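# Sort small circuit boards into two green bins by length

## Task

Put every small circuit board into one of the two green bins, with all the long boards together in one bin and all the short boards together in the other. The large board must stay seated on its pins.

## Robot and tools

Robot: two arms carry five-finger hands. left_arm has a left hand and sits on the +y side; right_arm has a right hand. Calibrated bases in the scene frame: left_arm (-0.002, +0.318, +0.002) m, yaw quat_wxyz (+1.000, 0, 0, +0.023); right_arm (-0.030, -0.294, -0.001) m, quat_wxyz (+1.000, 0, 0, -0.017). A post stands on the floor behind the arms. Loose parts may get nudged at times.

Scene frame: origin at table-top height, halfway between the nominal bases; +x points out over the table, +z up, +y toward left_arm. Camera image sides do not match arm names. Positions, orientations, velocities and targets in results all use this frame.

Hand point: a spot fixed to the palm, 0.05 m in front of it and 0.15 m from the wrist flange along the fingers. Its +z runs along straight fingers, +y out of the palm, +x across the palm away from the thumb on the right hand (toward the thumb on the left hand). Straight fingertips extend 0.06-0.07 m past the point and lie 0.06 m behind it (-y). A wrist bracket on the little-finger side can strike things. Printed poses may be off by a few cm.

Row layout (28 numbers, each in [-1, 1], always all 28 even if one arm moves): left_arm dx, dy, dz, rx, ry, rz, then left hand thumb_turn, thumb_bend, index, middle, ring, little, force_limit, speed; then the same 14 for right_arm. The six pose numbers are an offset, not a pose: they are measured from that arm's Hand target at the start of the action or move, along scene axes, with 1.0 = 0.6 m for dx/dy/dz and 180 degrees for the rotation vector rx/ry/rz (turning about the Hand target position). A translation longer than 1.0 gets shortened. All zeros means no new request for that arm. Repeating an offset moves again from the new start. Orientation commands are clipped to within 32 degrees of the measured one each step, so big turns need several steps.

Hand numbers are absolute targets: -1 open (thumb_turn beside the palm, fingers and thumb_bend straight), +1 closed (thumb in front of palm, fingers curled). force_limit maps -1..+1 to about 0..10 N at the fingertip (0..15 N for the two thumb motors). speed rises from near zero at -1 to full at +0.48 and above; full travel takes 0.49 s. Use speed -0.94 or lower for a soft grip. There is no keep-as-is value: to hold a hand steady, resend the eight numbers of its last executed row (or, before any, its hand_measured six plus hand_force_limit and hand_speed). With thumb turned in, the hand grips items about 0.035-0.065 m thick; thumb tip against index pad can pinch light items. To grip harder, raise force_limit and send a target more closed than hand_measured; to loosen, send one more open.

Tools:
- execute_actions(actions, cameras): actions is a list of actions; each action is up to 15 rows at 1/30 s per row; a short action repeats its last row to 15. Every row's offset counts from that action's start. Images appear only for an empty list or when cameras are named.
- move(target, speed, blend, blocking, cameras): straight-line path toward one row, or a list of up to 15 rows all measured from the same starting Hand targets. speed in m/s, 0.002-2.9, default 0.25 (turning up to twice that in rad/s); one value or one per target. blend in m rounds corners (0 stops at each). Max 10 s total. Paths do not avoid obstacles or the other arm; faster moves overshoot and hit harder. blocking=false returns after about 0.5 s while it continues.
- wait(seconds 0-3600, cameras): lets time pass without new commands.
- stop(cameras): brakes a running move.
- zoom_image(camera, region [x0,y0,x1,y1] in pixels, at most 504x504): closer look at the latest image of cam_high, cam_low, cam_left_wrist or cam_right_wrist (all 896x504).
- show_instructions(): shows reference pages.
- finished_scene(scene=1): ends the scene, irreversibly.

Results: per arm end_effector_position (m) and end_effector_quat_wxyz, Hand target (the base for the next offsets; the hand often rests a bit short of it, so send the gap as an offset), joint positions, velocities and torques, and for each hand hand_measured, hand_stopped_by (moving, target, force, stalled, fault), hand_load_n (positive means pushed open; a near-zero value while holding signals a lost grip), hand_force_limit, hand_speed. A move adds a line such as move: done, off_target, moving, held or fault, with limits=paced (pose clipped) or limits=held (steps withheld). MOTOR HOT appears at 75 C; at 90 C the arm folds and stays idle.

Avoid: dropping boards even a few mm, releasing moving parts, anything leaving the table, hard strikes on fixed or heavy things, bumping the large board off its pins, any contact or squeeze between the two hands, overloading fingers, and long stretched-out holds or pushes into unreachable poses that heat motors. To stop pressing on something, command back past the hand point.

Each tool is called after "Request:" by a JSON object that holds its "fn" and its "kwargs", one argument or row to a line.

Reference images:

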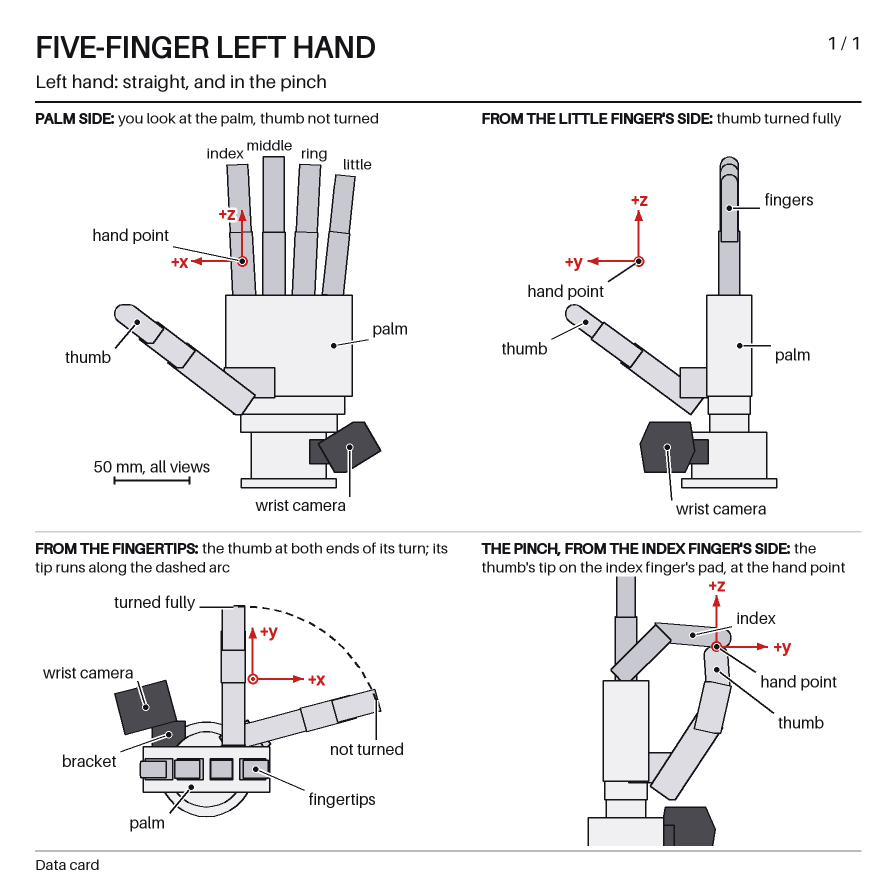

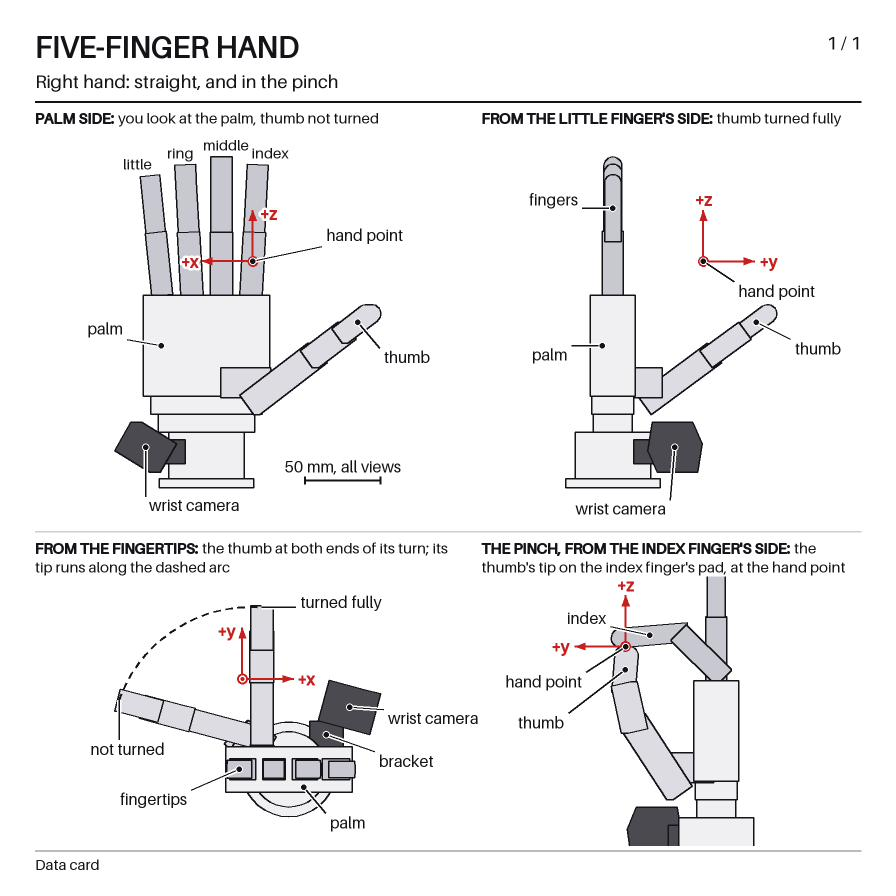

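## Session

Request:
{"fn": "execute_actions", "kwargs": {
  "actions": []
}}

Scene clock: 0.00 s.
left_arm: end_effector_position=(+0.3631, -0.0051, +0.2330) hand_measured=(-1.000, -1.000, -1.000, -1.000, -1.000, -1.000) hand_load_n=(+0.0, +0.0, +0.0, +0.0, +0.0, +0.0) hand_stopped_by=(target, target, target, target, target, target) hand_force_limit=0.00 hand_speed=-0.80 end_effector_quat_wxyz=(-0.160, +0.813, -0.427, +0.361) | right_arm: end_effector_position=(+0.5119, -0.4752, +0.3174) hand_measured=(-1.000, -1.000, -1.000, -1.000, -1.000, -1.000) hand_load_n=(+0.0, +0.0, +0.0, +0.0, +0.0, +0.0) hand_stopped_by=(target, target, target, target, target, target) hand_force_limit=0.00 hand_speed=-0.80 end_effector_quat_wxyz=(-0.395, +0.592, -0.553, +0.434)
Joint positions: left_arm=[-0.847 1.743 1.762 -0.926 -0.509 -1.227] | right_arm=[-0.468 2.005 2.199 -0.55 -0.461 -0.245]
Joint velocities: within noise
Joint torques (N m): no reading
Heat: left arm: 40 °C; right arm: 44 °C.
Hand target: left_arm +0.3625, -0.0047, +0.2290; -0.162, +0.814, -0.429, +0.356 | right_arm +0.5123, -0.4754, +0.3232; -0.397, +0.590, -0.548, +0.440

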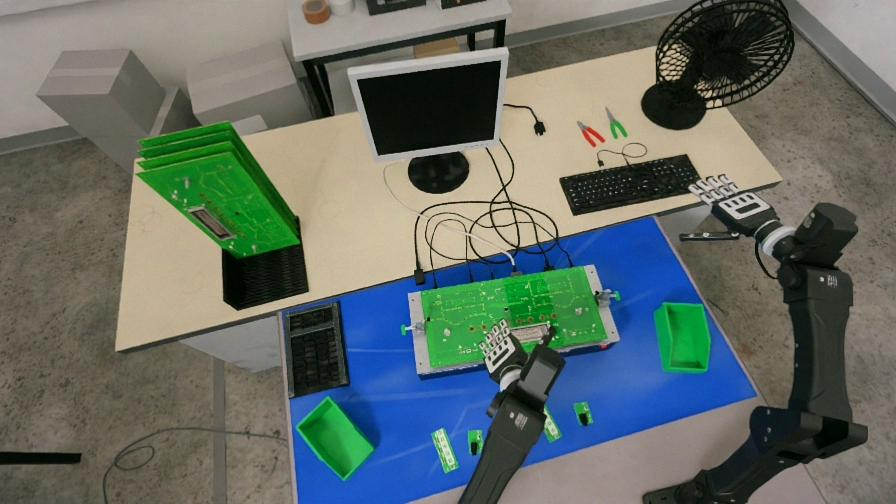

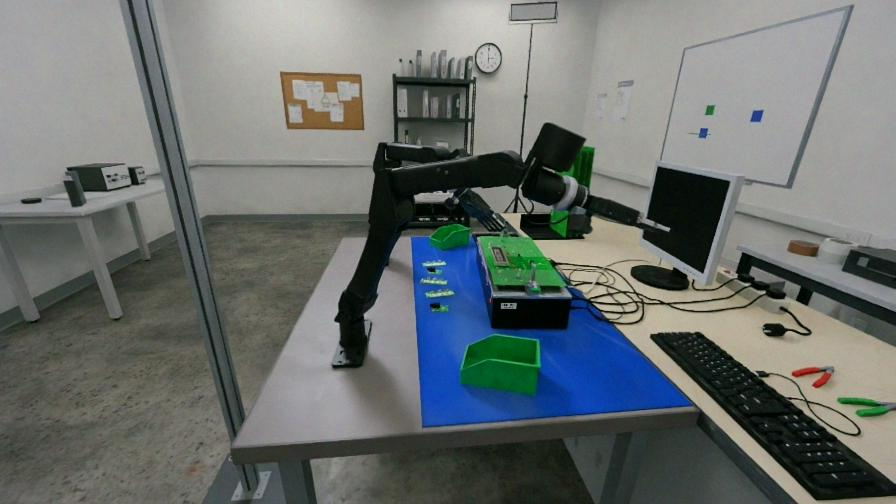

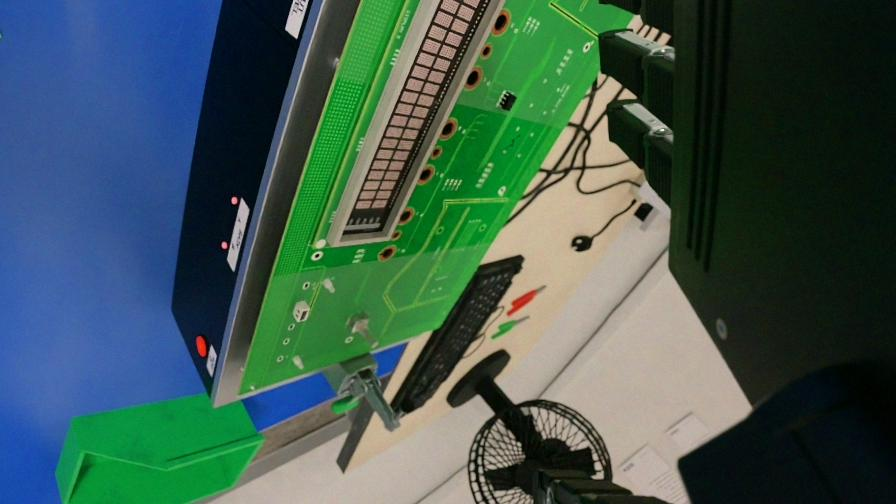

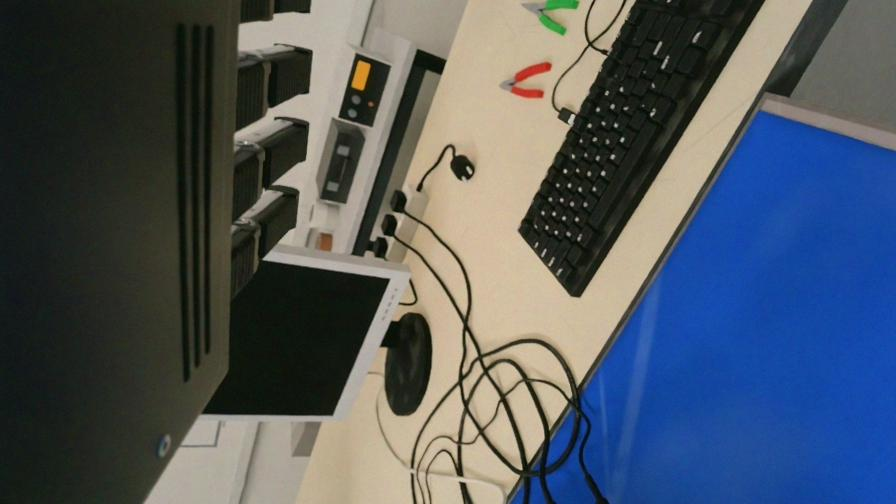

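Request:
{"fn": "zoom_image", "kwargs": {
  "camera": "cam_high",
  "region": [280, 380, 620, 504]
}}

Request:
{"fn": "zoom_image", "kwargs": {
  "camera": "cam_high",
  "region": [600, 200, 896, 504]
}}

Request:
{"fn": "zoom_image", "kwargs": {
  "camera": "cam_low",
  "region": [380, 200, 600, 420]
}}

Scaled by 1.482 from the camera's image (finer frame: 1280x720).

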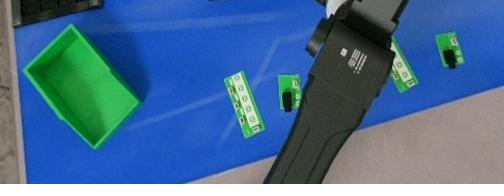

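Scaled by 1.658 from the camera's image (finer frame: 1280x720).

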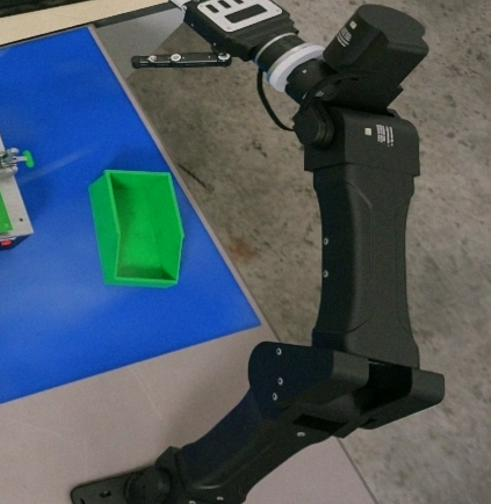

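Scaled by 2.291 from the camera's image (finer frame: 1280x720).

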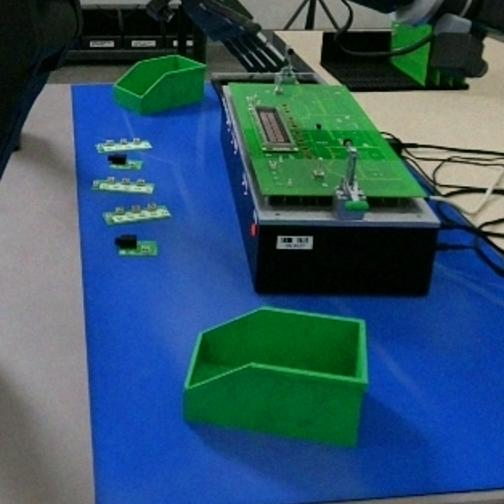

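Request:
{"fn": "zoom_image", "kwargs": {
  "camera": "cam_high",
  "region": [620, 420, 760, 504]
}}

Scaled by 3.600 from the camera's image (finer frame: 1280x720).

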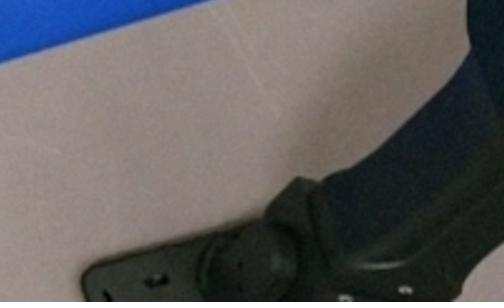

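Request:
{"fn": "move", "kwargs": {
  "target": [-0.1875,0.0917,0.2,0.283,0.129,-0.647,-1,-1,-1,-1,-1,-1,0,-0.8,0,0,0,0,0,0,-1,-1,-1,-1,-1,-1,0,-0.8],
  "speed": 0.25,
  "cameras": ["all"]
}}

Scene clock: 176.30 s.
left_arm: end_effector_position=(+0.2563, +0.0437, +0.3482) hand_measured=(-1.000, -1.000, -1.000, -1.000, -1.000, -1.000) hand_load_n=(+0.0, +0.0, +0.0, +0.0, +0.0, +0.0) hand_stopped_by=(target, target, target, target, target, target) hand_force_limit=0.00 hand_speed=-0.80 end_effector_quat_wxyz=(+0.254, +0.007, +0.925, -0.282) | right_arm: end_effector_position=(+0.5119, -0.4752, +0.3174) hand_measured=(-1.000, -1.000, -1.000, -1.000, -1.000, -1.000) hand_load_n=(-0.5, +0.0, +0.0, +0.0, +0.0, +0.0) hand_stopped_by=(target, target, target, target, target, target) hand_force_limit=0.00 hand_speed=-0.80 end_effector_quat_wxyz=(-0.395, +0.592, -0.553, +0.434)
Joint positions: left_arm=[-0.919 1.873 2.634 -1.553 -0.02 0.72] | right_arm=[-0.468 2.005 2.199 -0.55 -0.461 -0.245]
Joint torques (N m): left_arm=[-0.62 -9.55 2.84 1.12 -0.1 0.12] | right_arm=[-0.02 -10.45 6.37 1.44 -0.1 0.01]
Heat: left arm: 40 °C; right arm: 51 °C.
Hand target: left_arm +0.2500, +0.0504, +0.3490; +0.073, +0.002, +0.994, -0.082 | right_arm +0.5123, -0.4754, +0.3232; -0.397, +0.590, -0.548, +0.440
Off the commanded pose: left_arm 0.009 m, 45 deg; orientation clipped | right_arm 0.006 m, 1 deg.
joint sent to its limit (left arm) — joint 4 (wrist pitch), lower limit. The joint targets are off in orientation, not in position.
move: off_target (left_arm); limits=paced

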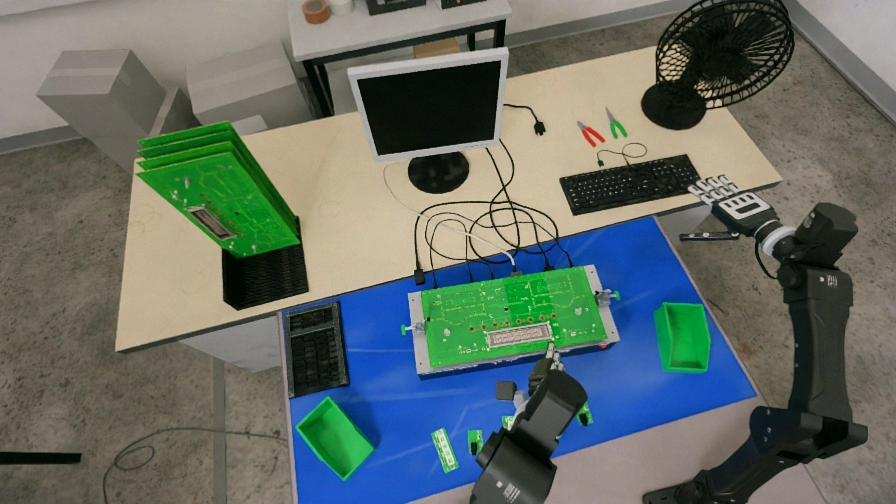

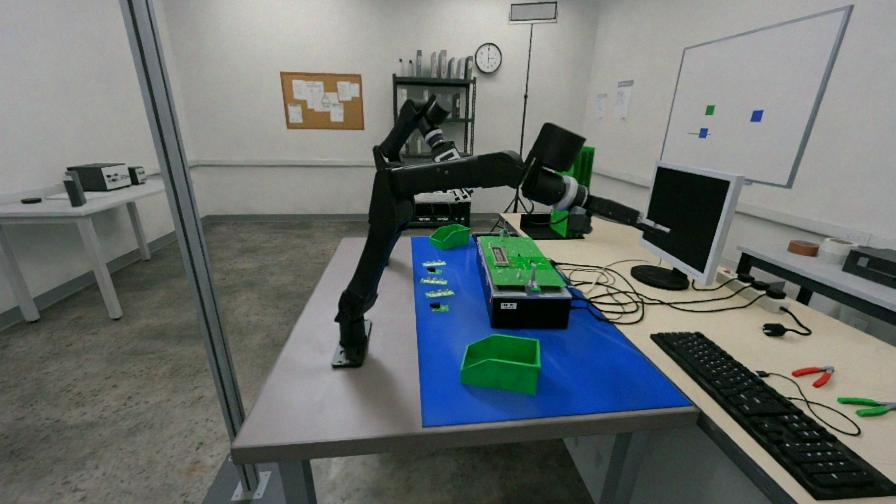

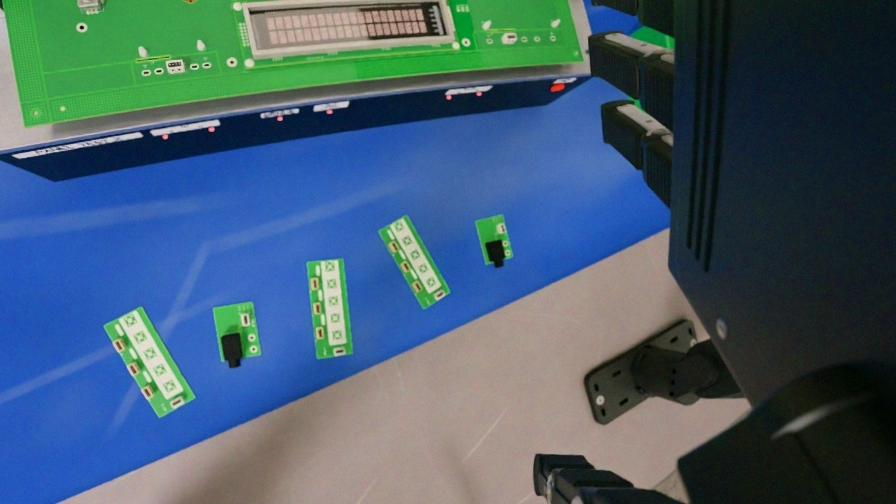

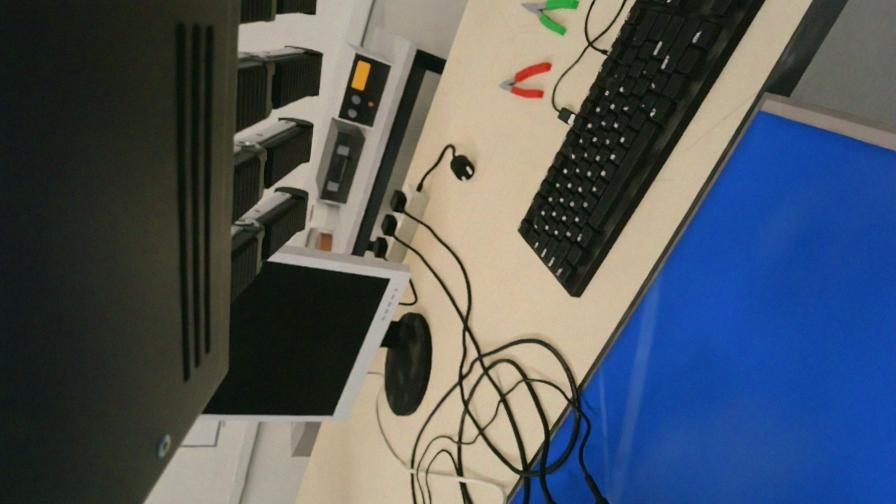

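Request:
{"fn": "zoom_image", "kwargs": {
  "camera": "cam_left_wrist",
  "region": [90, 190, 340, 430]
}}

Request:
{"fn": "zoom_image", "kwargs": {
  "camera": "cam_left_wrist",
  "region": [290, 190, 540, 380]
}}

Scaled by 2.016 from the camera's image (finer frame: 1280x720).

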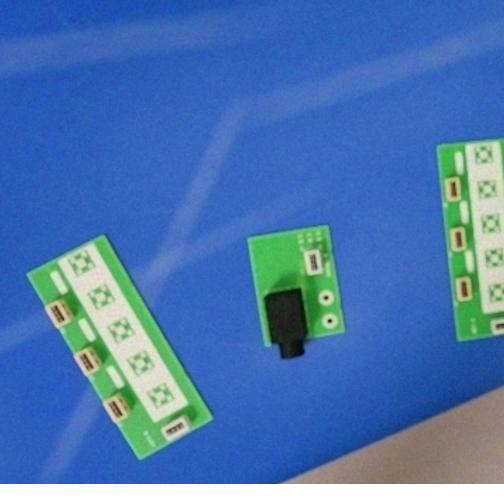

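Scaled by 2.016 from the camera's image (finer frame: 1280x720).

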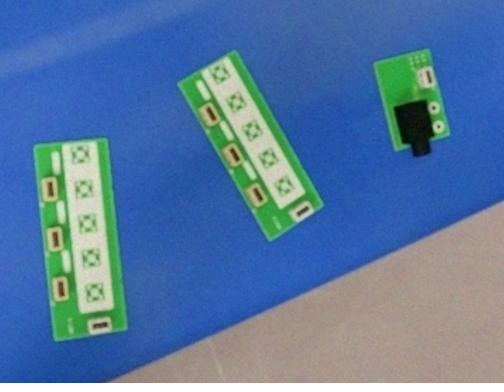

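Request:
{"fn": "zoom_image", "kwargs": {
  "camera": "cam_low",
  "region": [400, 245, 480, 325]
}}

Scaled by 6.300 from the camera's image (finer frame: 1280x720).

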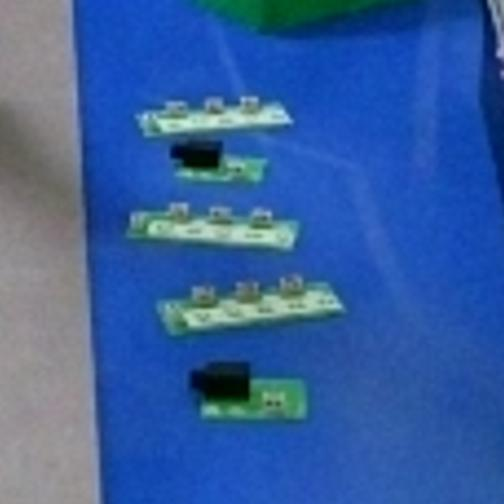

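Request:
{"fn": "zoom_image", "kwargs": {
  "camera": "cam_left_wrist",
  "region": [520, 0, 896, 504]
}}

Scaled by 1.000.

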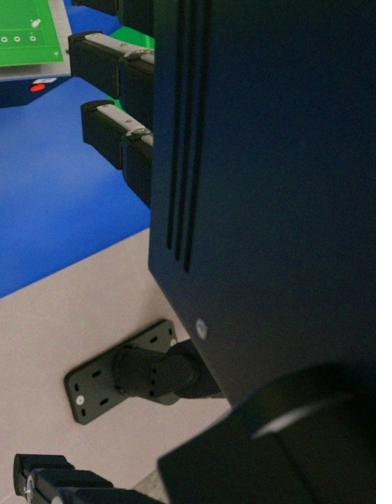

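Request:
{"fn": "move", "kwargs": {
  "target": [-0.0567,-0.136,-0.3817,-0.294,0.019,0.0225,1,-0.32,-0.46,-0.46,1,1,-0.4,-0.3,0,0,0,0,0,0,-1,-1,-1,-1,-1,-1,0,-0.8],
  "speed": 0.2,
  "cameras": ["all"]
}}

Scene clock: 473.20 s.
left_arm: end_effector_position=(+0.2181, -0.0347, +0.1344) hand_measured=(+1.000, -0.320, -0.460, -0.460, +1.000, +1.000) hand_load_n=(+0.0, +0.0, +0.0, +0.0, +0.0, +0.0) hand_stopped_by=(target, target, target, target, target, target) hand_force_limit=-0.40 hand_speed=-0.30 end_effector_quat_wxyz=(+0.053, -0.057, +0.849, -0.522) | right_arm: end_effector_position=(+0.5119, -0.4752, +0.3174) hand_measured=(-1.000, -1.000, -1.000, -1.000, -1.000, -1.000) hand_load_n=(-0.5, +0.0, +0.0, +0.0, +0.0, +0.0) hand_stopped_by=(target, target, target, target, target, target) hand_force_limit=0.00 hand_speed=-0.80 end_effector_quat_wxyz=(-0.395, +0.592, -0.553, +0.434)
Joint positions: left_arm=[-0.788 1.485 0.974 -0.055 0.581 0.369] | right_arm=[-0.468 2.005 2.199 -0.55 -0.461 -0.245]
Joint torques (N m): left_arm=[0.69 -5.19 4.71 1.47 0.31 -0.08] | right_arm=[0.02 -10.37 6.3 1.46 -0.09 0.02]
Heat: left arm: 39 °C; right arm: 50 °C.
Hand target: left_arm +0.2160, -0.0312, +0.1199; +0.040, -0.067, +0.854, -0.514 | right_arm +0.5123, -0.4754, +0.3232; -0.397, +0.590, -0.548, +0.440
Off the commanded pose: left_arm 0.015 m, 2 deg | right_arm 0.006 m, 1 deg.
move: off_target (left_arm)

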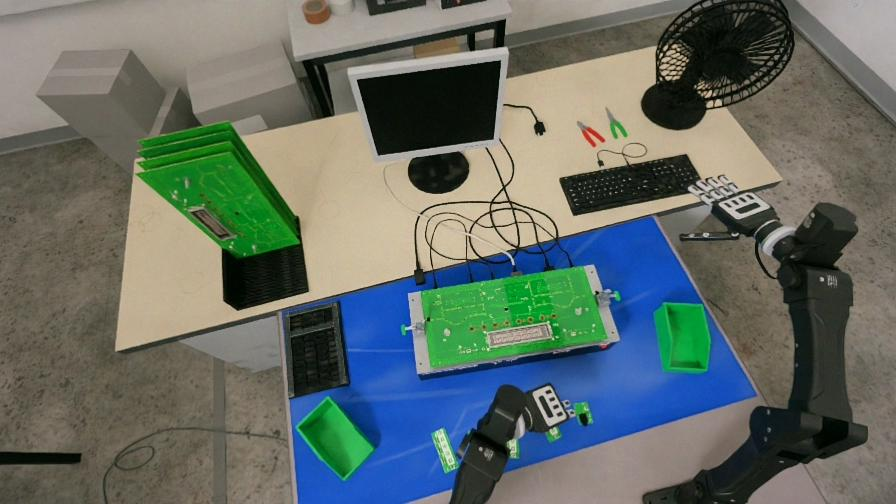

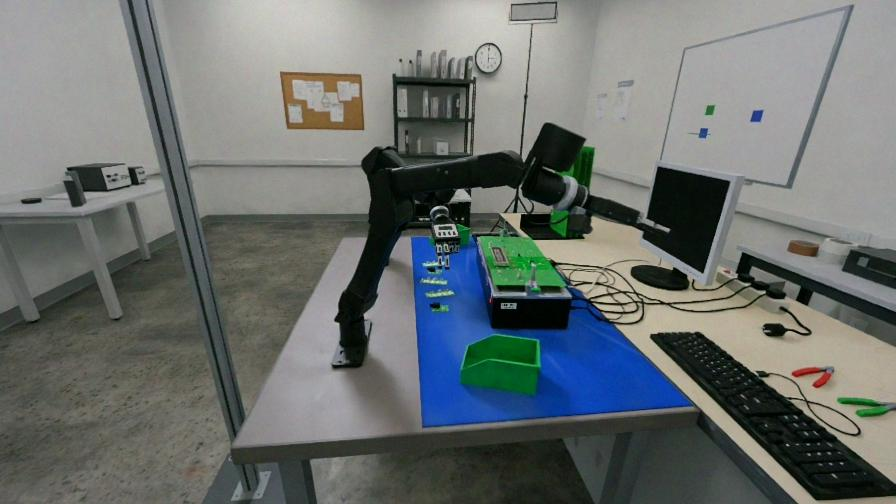

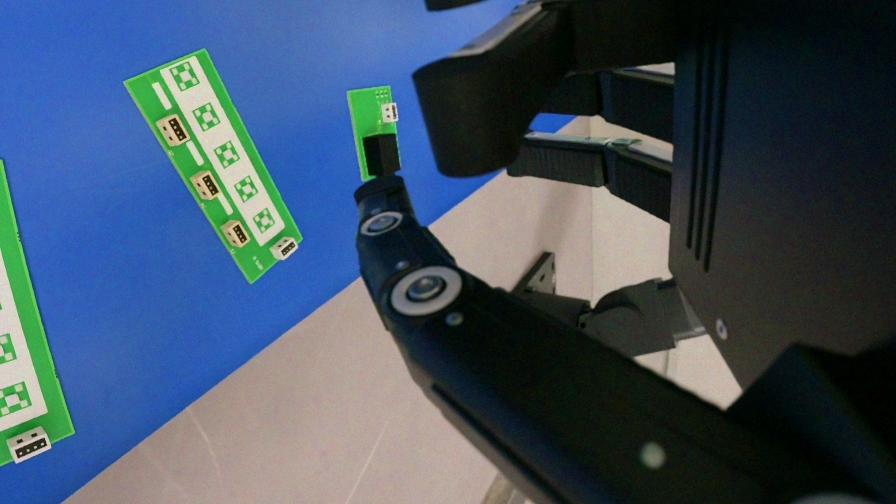

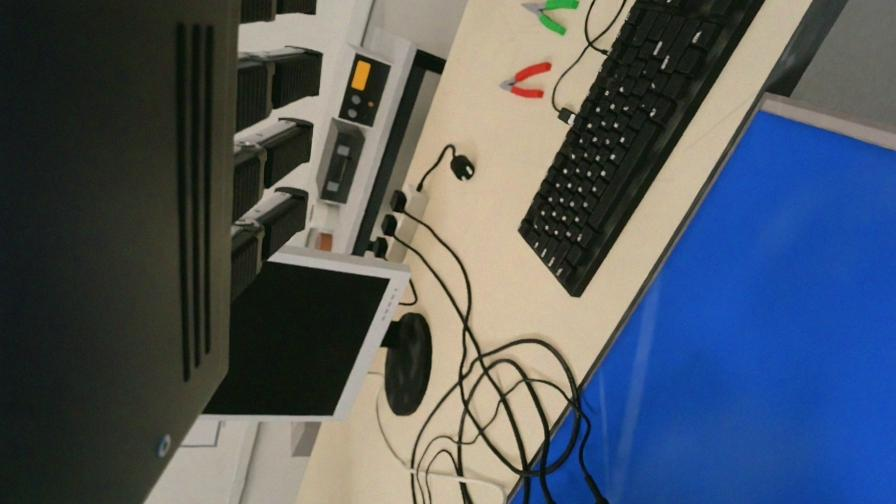

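Request:
{"fn": "zoom_image", "kwargs": {
  "camera": "cam_left_wrist",
  "region": [300, 0, 700, 400]
}}

Scaled by 1.260 from the camera's image (finer frame: 1280x720).

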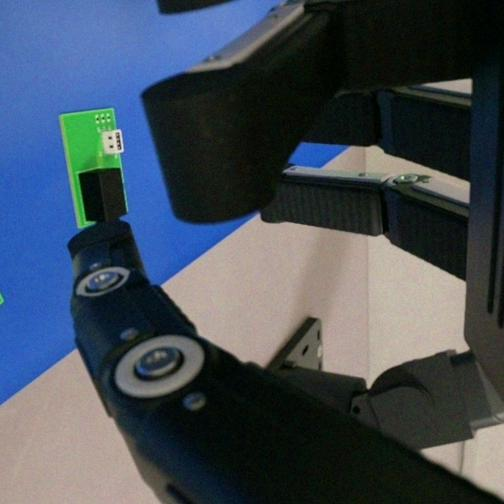

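Request:
{"fn": "move", "kwargs": {
  "target": [0.005,0.005,-0.125,0,0,0,1,-0.32,-0.46,-0.46,1,1,-0.4,-0.3,0,0,0,0,0,0,-1,-1,-1,-1,-1,-1,0,-0.8],
  "speed": 0.1,
  "cameras": ["cam_left_wrist","cam_high"]
}}

Scene clock: 519.93 s.
left_arm: end_effector_position=(+0.2226, -0.0337, +0.0624) hand_measured=(+1.000, -0.320, -0.460, -0.460, +1.000, +1.000) hand_load_n=(+0.0, +0.0, +0.0, +0.0, +0.5, +0.0) hand_stopped_by=(target, target, target, target, target, target) hand_force_limit=-0.40 hand_speed=-0.30 end_effector_quat_wxyz=(+0.053, -0.060, +0.847, -0.525) | right_arm: end_effector_position=(+0.5119, -0.4752, +0.3174) hand_measured=(-1.000, -1.000, -1.000, -1.000, -1.000, -1.000) hand_load_n=(+0.0, +0.0, +0.0, +0.0, +0.0, +0.0) hand_stopped_by=(target, target, target, target, target, target) hand_force_limit=0.00 hand_speed=-0.80 end_effector_quat_wxyz=(-0.395, +0.592, -0.553, +0.434)
Joint positions: left_arm=[-0.774 1.621 0.785 0.273 0.592 0.369] | right_arm=[-0.468 2.005 2.199 -0.55 -0.461 -0.245]
Joint torques (N m): left_arm=[0.68 -4.82 4.29 1.45 0.31 0.04] | right_arm=[0.03 -10.45 6.28 1.47 -0.09 0.01]
Heat: left arm: 40 °C; right arm: 49 °C.
Hand target: left_arm +0.2190, -0.0282, +0.0450; +0.040, -0.067, +0.854, -0.514 | right_arm +0.5123, -0.4754, +0.3232; -0.397, +0.590, -0.548, +0.440
Off the commanded pose: left_arm 0.019 m, 2 deg | right_arm 0.006 m, 1 deg.
move: off_target (left_arm)
Images, in order (width x height): cam_high 896x504, cam_left_wrist 896x504.

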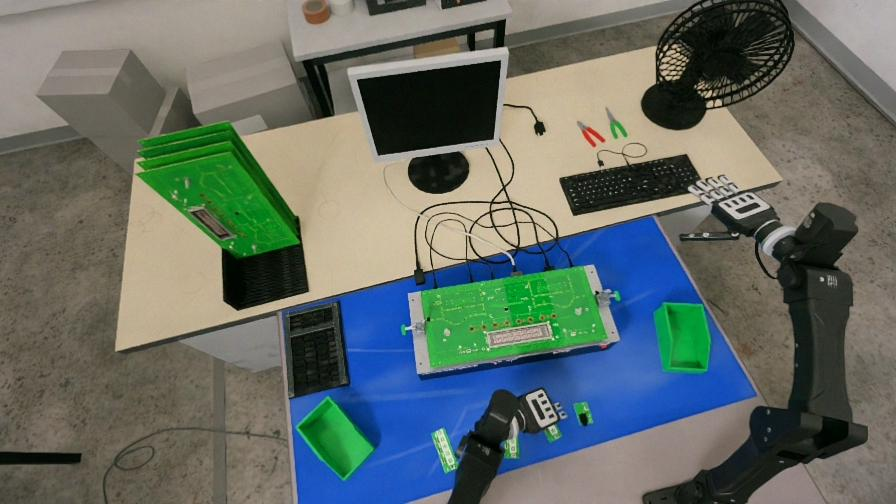

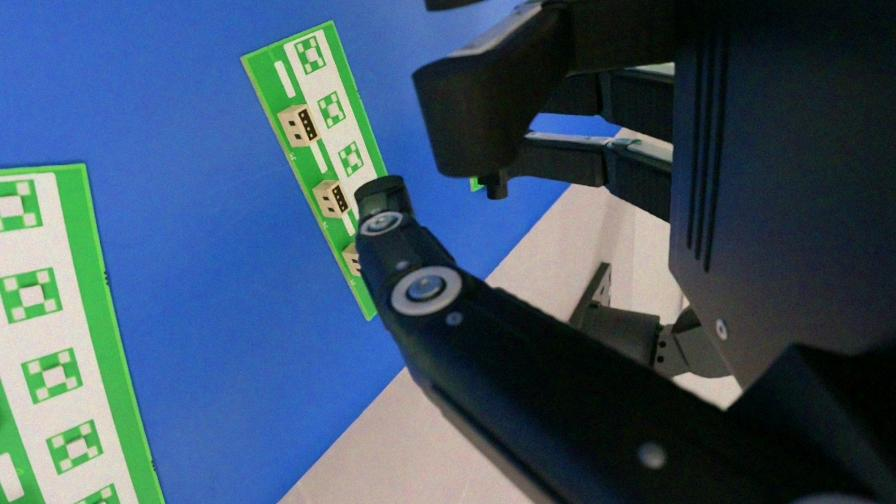

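Request:
{"fn": "move", "kwargs": {
  "target": [-0.004,0.0247,-0.02,0,0,0,1,-0.32,-0.46,-0.46,1,1,-0.4,-0.3,0,0,0,0,0,0,-1,-1,-1,-1,-1,-1,0,-0.8],
  "speed": 0.05,
  "cameras": ["cam_left_wrist"]
}}

Scene clock: 607.00 s.
left_arm: end_effector_position=(+0.2205, -0.0189, +0.0476) hand_measured=(+1.000, -0.320, -0.460, -0.460, +1.000, +1.000) hand_load_n=(+0.0, +0.0, +0.0, +0.0, +0.0, +0.0) hand_stopped_by=(target, target, target, target, target, target) hand_force_limit=-0.40 hand_speed=-0.30 end_effector_quat_wxyz=(+0.050, -0.064, +0.848, -0.523) | right_arm: end_effector_position=(+0.5119, -0.4752, +0.3174) hand_measured=(-1.000, -1.000, -1.000, -1.000, -1.000, -1.000) hand_load_n=(-0.5, +0.0, -0.5, +0.0, +0.0, +0.0) hand_stopped_by=(target, target, target, target, target, target) hand_force_limit=0.00 hand_speed=-0.80 end_effector_quat_wxyz=(-0.395, +0.592, -0.553, +0.434)
Joint positions: left_arm=[-0.74 1.621 0.722 0.317 0.619 0.385] | right_arm=[-0.468 2.005 2.199 -0.55 -0.461 -0.245]
Joint torques (N m): left_arm=[0.58 -5.04 4.04 1.48 0.31 0.12] | right_arm=[0.01 -10.5 6.31 1.46 -0.09 0.02]
Heat: left arm: 44 °C; right arm: 49 °C.
Hand target: left_arm +0.2165, -0.0133, +0.0329; +0.040, -0.067, +0.854, -0.514 | right_arm +0.5123, -0.4754, +0.3232; -0.397, +0.590, -0.548, +0.440
Off the commanded pose: left_arm 0.016 m, 2 deg | right_arm 0.006 m, 1 deg.
move: off_target (left_arm)

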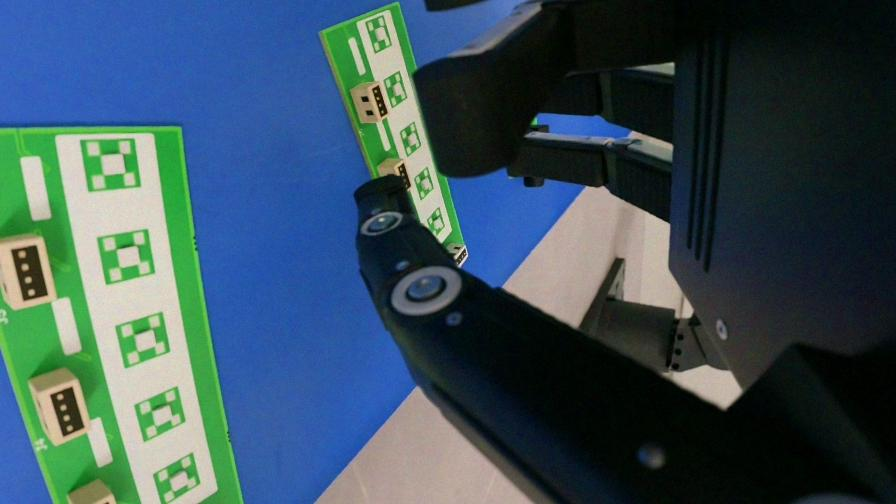

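Request:
{"fn": "move", "kwargs": {
  "target": [-0.001,0.005,-0.007,0,0,0,1,-0.32,-0.46,-0.46,1,1,-0.4,-0.3,0,0,0,0,0,0,-1,-1,-1,-1,-1,-1,0,-0.8],
  "speed": 0.03,
  "cameras": ["cam_left_wrist"]
}}

Scene clock: 619.13 s.
left_arm: end_effector_position=(+0.2201, -0.0163, +0.0448) hand_measured=(+1.000, -0.320, -0.460, -0.460, +1.000, +1.000) hand_load_n=(+0.0, +0.0, +0.0, +0.0, +0.0, +0.0) hand_stopped_by=(target, target, target, target, target, target) hand_force_limit=-0.40 hand_speed=-0.30 end_effector_quat_wxyz=(+0.051, -0.062, +0.848, -0.524) | right_arm: end_effector_position=(+0.5119, -0.4752, +0.3174) hand_measured=(-1.000, -1.000, -1.000, -1.000, -1.000, -1.000) hand_load_n=(+0.0, +0.0, +0.0, +0.0, +0.5, +0.0) hand_stopped_by=(target, target, target, target, target, target) hand_force_limit=0.00 hand_speed=-0.80 end_effector_quat_wxyz=(-0.395, +0.592, -0.553, +0.434)
Joint positions: left_arm=[-0.734 1.621 0.705 0.335 0.625 0.39] | right_arm=[-0.468 2.005 2.199 -0.55 -0.461 -0.245]
Joint torques (N m): left_arm=[0.72 -4.7 4.01 1.46 0.33 0.12] | right_arm=[0.03 -10.43 6.34 1.46 -0.11 0.03]
Heat: left arm: 43 °C; right arm: 49 °C.
Hand target: left_arm +0.2160, -0.0104, +0.0287; +0.040, -0.067, +0.854, -0.514 | right_arm +0.5123, -0.4754, +0.3232; -0.397, +0.590, -0.548, +0.440
Off the commanded pose: left_arm 0.018 m, 2 deg | right_arm 0.006 m, 1 deg.
move: off_target (left_arm)

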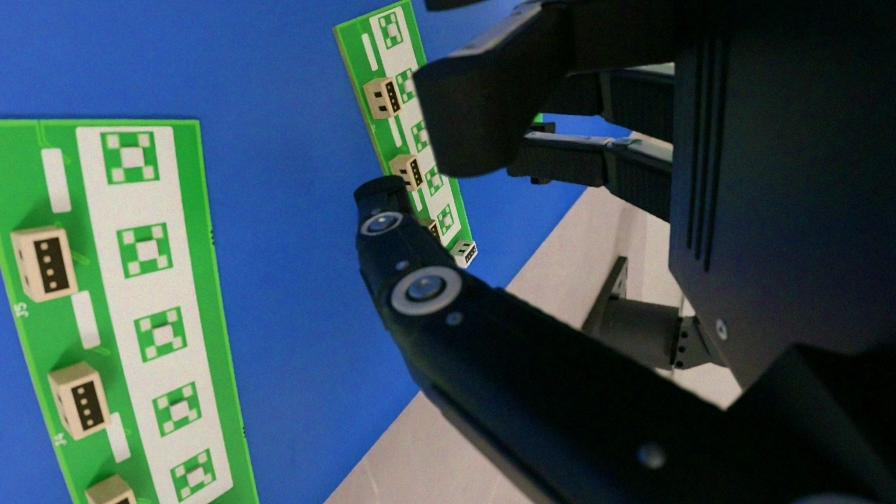

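Request:
{"fn": "move", "kwargs": {
  "target": [0,0.002,-0.012,0,0,0,1,-0.32,-0.46,-0.46,-1,-1,-0.4,-0.3,0,0,0,0,0,0,-1,-1,-1,-1,-1,-1,0,-0.8],
  "speed": 0.03,
  "cameras": ["cam_left_wrist"]
}}

Scene clock: 626.93 s.
left_arm: end_effector_position=(+0.2202, -0.0151, +0.0380) hand_measured=(+1.000, -0.320, -0.460, -0.460, -1.000, -1.000) hand_load_n=(+0.0, +0.0, +0.0, +0.0, +0.0, +0.0) hand_stopped_by=(target, target, target, target, target, target) hand_force_limit=-0.40 hand_speed=-0.30 end_effector_quat_wxyz=(+0.051, -0.062, +0.847, -0.525) | right_arm: end_effector_position=(+0.5119, -0.4752, +0.3174) hand_measured=(-1.000, -1.000, -1.000, -1.000, -1.000, -1.000) hand_load_n=(+0.0, +0.0, +0.0, +0.0, +0.0, +0.0) hand_stopped_by=(target, target, target, target, target, target) hand_force_limit=0.00 hand_speed=-0.80 end_effector_quat_wxyz=(-0.395, +0.592, -0.553, +0.434)
Joint positions: left_arm=[-0.731 1.639 0.688 0.37 0.628 0.392] | right_arm=[-0.468 2.005 2.199 -0.55 -0.461 -0.245]
Joint torques (N m): left_arm=[0.68 -4.55 4 1.46 0.34 0.11] | right_arm=[0.05 -10.44 6.22 1.44 -0.09 0.01]
Heat: left arm: 43 °C; right arm: 49 °C.
Hand target: left_arm +0.2159, -0.0091, +0.0215; +0.040, -0.067, +0.854, -0.514 | right_arm +0.5123, -0.4754, +0.3232; -0.397, +0.590, -0.548, +0.440
Off the commanded pose: left_arm 0.018 m, 2 deg | right_arm 0.006 m, 1 deg.
move: off_target (left_arm)

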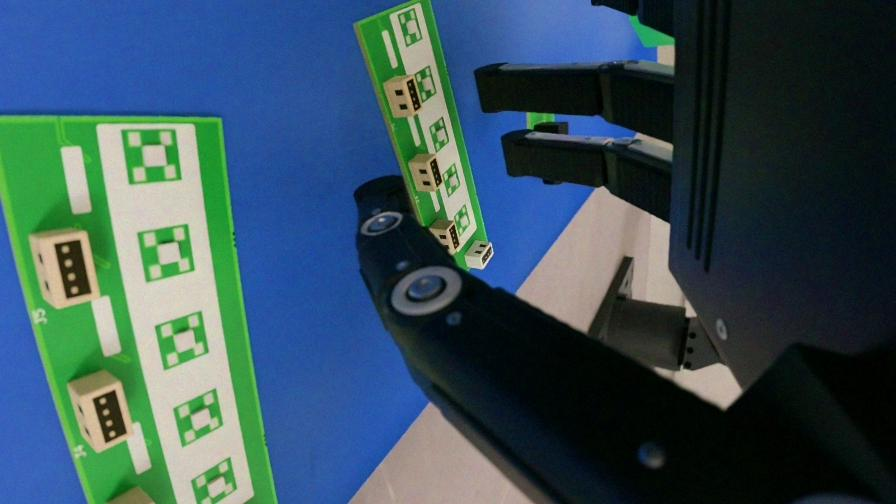

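Request:
{"fn": "move", "kwargs": {
  "target": [0,0,-0.008,0,0,0,1,-0.32,-0.46,-0.46,-1,-1,-0.4,-0.3,0,0,0,0,0,0,-1,-1,-1,-1,-1,-1,0,-0.8],
  "speed": 0.03,
  "cameras": ["cam_left_wrist","cam_low"]
}}

Scene clock: 634.83 s.
left_arm: end_effector_position=(+0.2204, -0.0152, +0.0333) hand_measured=(+1.000, -0.320, -0.460, -0.460, -1.000, -1.000) hand_load_n=(+0.0, +0.0, +0.0, +0.0, +0.0, +0.0) hand_stopped_by=(target, target, target, target, target, target) hand_force_limit=-0.40 hand_speed=-0.30 end_effector_quat_wxyz=(+0.051, -0.062, +0.847, -0.525) | right_arm: end_effector_position=(+0.5119, -0.4752, +0.3174) hand_measured=(-1.000, -1.000, -1.000, -1.000, -1.000, -1.000) hand_load_n=(+0.0, +0.0, +0.0, -0.5, +0.0, +0.0) hand_stopped_by=(target, target, target, target, target, target) hand_force_limit=0.00 hand_speed=-0.80 end_effector_quat_wxyz=(-0.395, +0.592, -0.553, +0.434)
Joint positions: left_arm=[-0.731 1.654 0.681 0.393 0.628 0.392] | right_arm=[-0.468 2.005 2.199 -0.55 -0.461 -0.245]
Joint torques (N m): left_arm=[0.66 -4.55 3.88 1.46 0.32 0.11] | right_arm=[-0.01 -10.43 6.26 1.45 -0.09 0.04]
Heat: left arm: 43 °C; right arm: 49 °C.
Hand target: left_arm +0.2160, -0.0091, +0.0167; +0.040, -0.067, +0.854, -0.514 | right_arm +0.5123, -0.4754, +0.3232; -0.397, +0.590, -0.548, +0.440
Off the commanded pose: left_arm 0.018 m, 2 deg | right_arm 0.006 m, 1 deg.
move: off_target (left_arm)
Images, in order (width x height): cam_low 896x504, cam_left_wrist 896x504.

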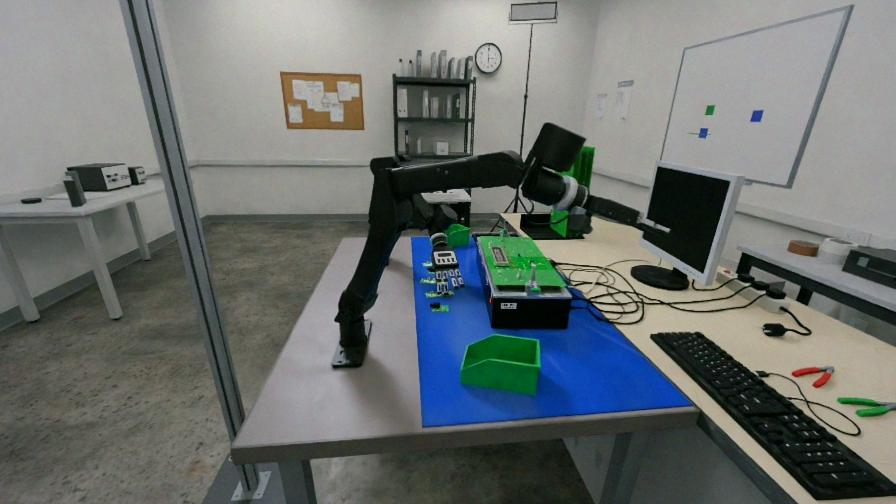

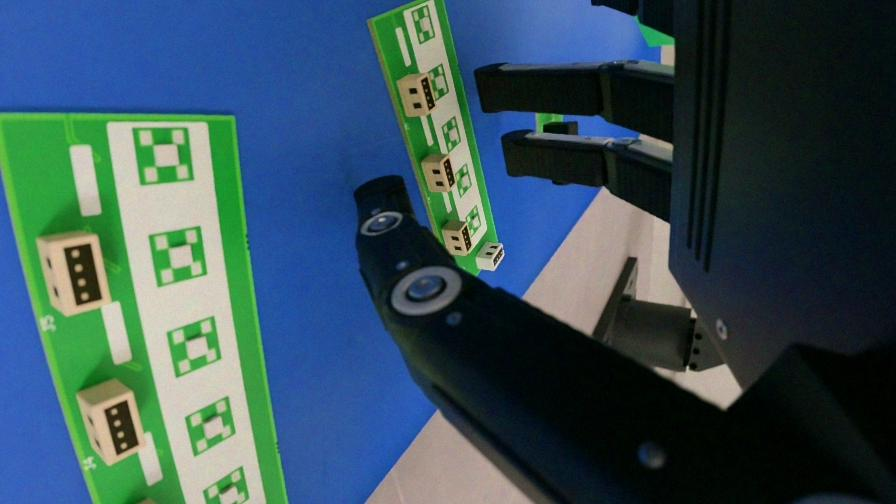

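Request:
{"fn": "move", "kwargs": {
  "target": [0,0,-0.008,0,0,0,1,-0.32,-0.46,-0.46,-1,-1,-0.4,-0.3,0,0,0,0,0,0,-1,-1,-1,-1,-1,-1,0,-0.8],
  "speed": 0.03,
  "cameras": ["cam_left_wrist"]
}}

Scene clock: 643.57 s.
left_arm: end_effector_position=(+0.2205, -0.0155, +0.0289) hand_measured=(+1.000, -0.320, -0.460, -0.460, -1.000, -1.000) hand_load_n=(+0.0, +0.0, +0.0, +0.0, +0.0, +0.0) hand_stopped_by=(target, target, target, target, target, target) hand_force_limit=-0.40 hand_speed=-0.30 end_effector_quat_wxyz=(+0.051, -0.061, +0.847, -0.525) | right_arm: end_effector_position=(+0.5119, -0.4752, +0.3174) hand_measured=(-1.000, -1.000, -1.000, -1.000, -1.000, -1.000) hand_load_n=(+0.0, +0.0, +0.0, +0.0, -0.5, +0.0) hand_stopped_by=(target, target, target, target, target, target) hand_force_limit=0.00 hand_speed=-0.80 end_effector_quat_wxyz=(-0.395, +0.592, -0.553, +0.434)
Joint positions: left_arm=[-0.731 1.669 0.673 0.417 0.629 0.393] | right_arm=[-0.468 2.005 2.199 -0.55 -0.461 -0.245]
Joint torques (N m): left_arm=[0.68 -4.53 3.85 1.44 0.31 0.11] | right_arm=[0.05 -10.48 6.3 1.46 -0.09 0.03]
Heat: left arm: 42 °C; right arm: 49 °C.
Hand target: left_arm +0.2160, -0.0091, +0.0119; +0.040, -0.067, +0.854, -0.514 | right_arm +0.5123, -0.4754, +0.3232; -0.397, +0.590, -0.548, +0.440
Off the commanded pose: left_arm 0.019 m, 2 deg | right_arm 0.006 m, 1 deg.
move: off_target (left_arm)

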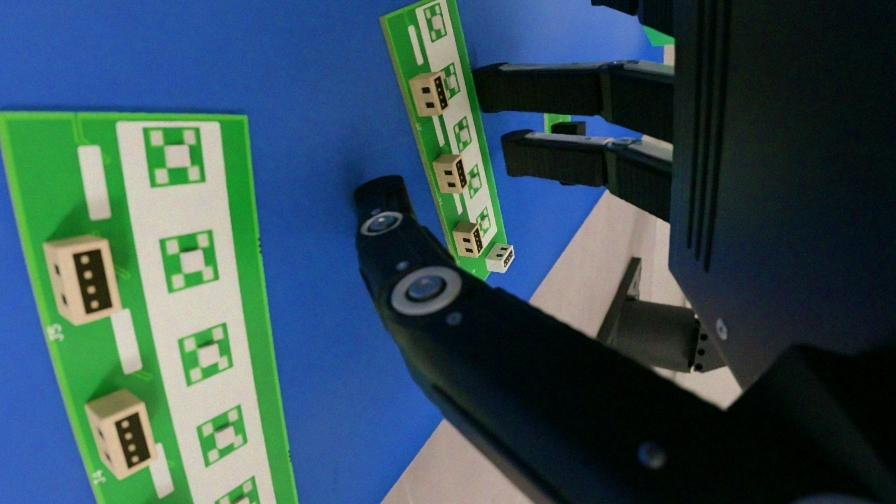

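Request:
{"fn": "move", "kwargs": {
  "target": [0.0017,-0.01,-0.010,0,0,0,1,-0.32,-0.5,-0.5,-1,-1,-0.4,-0.3,0,0,0,0,0,0,-1,-1,-1,-1,-1,-1,0,-0.8],
  "speed": 0.03,
  "cameras": ["cam_left_wrist"]
}}

Scene clock: 656.37 s.
left_arm: end_effector_position=(+0.2225, -0.0186, +0.0269) hand_measured=(+1.000, -0.320, -0.500, -0.500, -1.000, -1.000) hand_load_n=(+0.5, +2.0, +0.0, +0.0, +0.0, +0.0) hand_stopped_by=(target, target, target, target, target, target) hand_force_limit=-0.40 hand_speed=-0.30 end_effector_quat_wxyz=(+0.053, -0.058, +0.844, -0.531) | right_arm: end_effector_position=(+0.5119, -0.4752, +0.3174) hand_measured=(-1.000, -1.000, -1.000, -1.000, -1.000, -1.000) hand_load_n=(+0.0, +0.0, +0.0, +0.0, +0.0, +0.0) hand_stopped_by=(target, target, target, target, target, target) hand_force_limit=0.00 hand_speed=-0.80 end_effector_quat_wxyz=(-0.395, +0.592, -0.553, +0.434)
Joint positions: left_arm=[-0.731 1.691 0.673 0.452 0.636 0.391] | right_arm=[-0.468 2.005 2.199 -0.55 -0.461 -0.245]
Joint torques (N m): left_arm=[-0.62 -3.66 4.23 1.45 0.13 0.03] | right_arm=[-0.02 -10.37 6.31 1.44 -0.1 0.03]
Heat: left arm: 41 °C; right arm: 49 °C.
Hand target: left_arm +0.2170, -0.0152, +0.0060; +0.040, -0.067, +0.854, -0.514 | right_arm +0.5123, -0.4754, +0.3232; -0.397, +0.590, -0.548, +0.440
Off the commanded pose: left_arm 0.022 m, 3 deg | right_arm 0.006 m, 1 deg.
move: off_target (left_arm)

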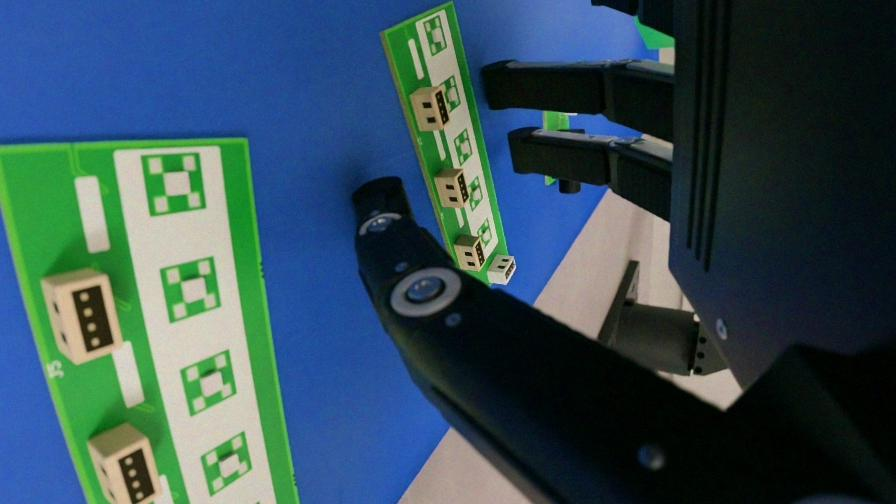

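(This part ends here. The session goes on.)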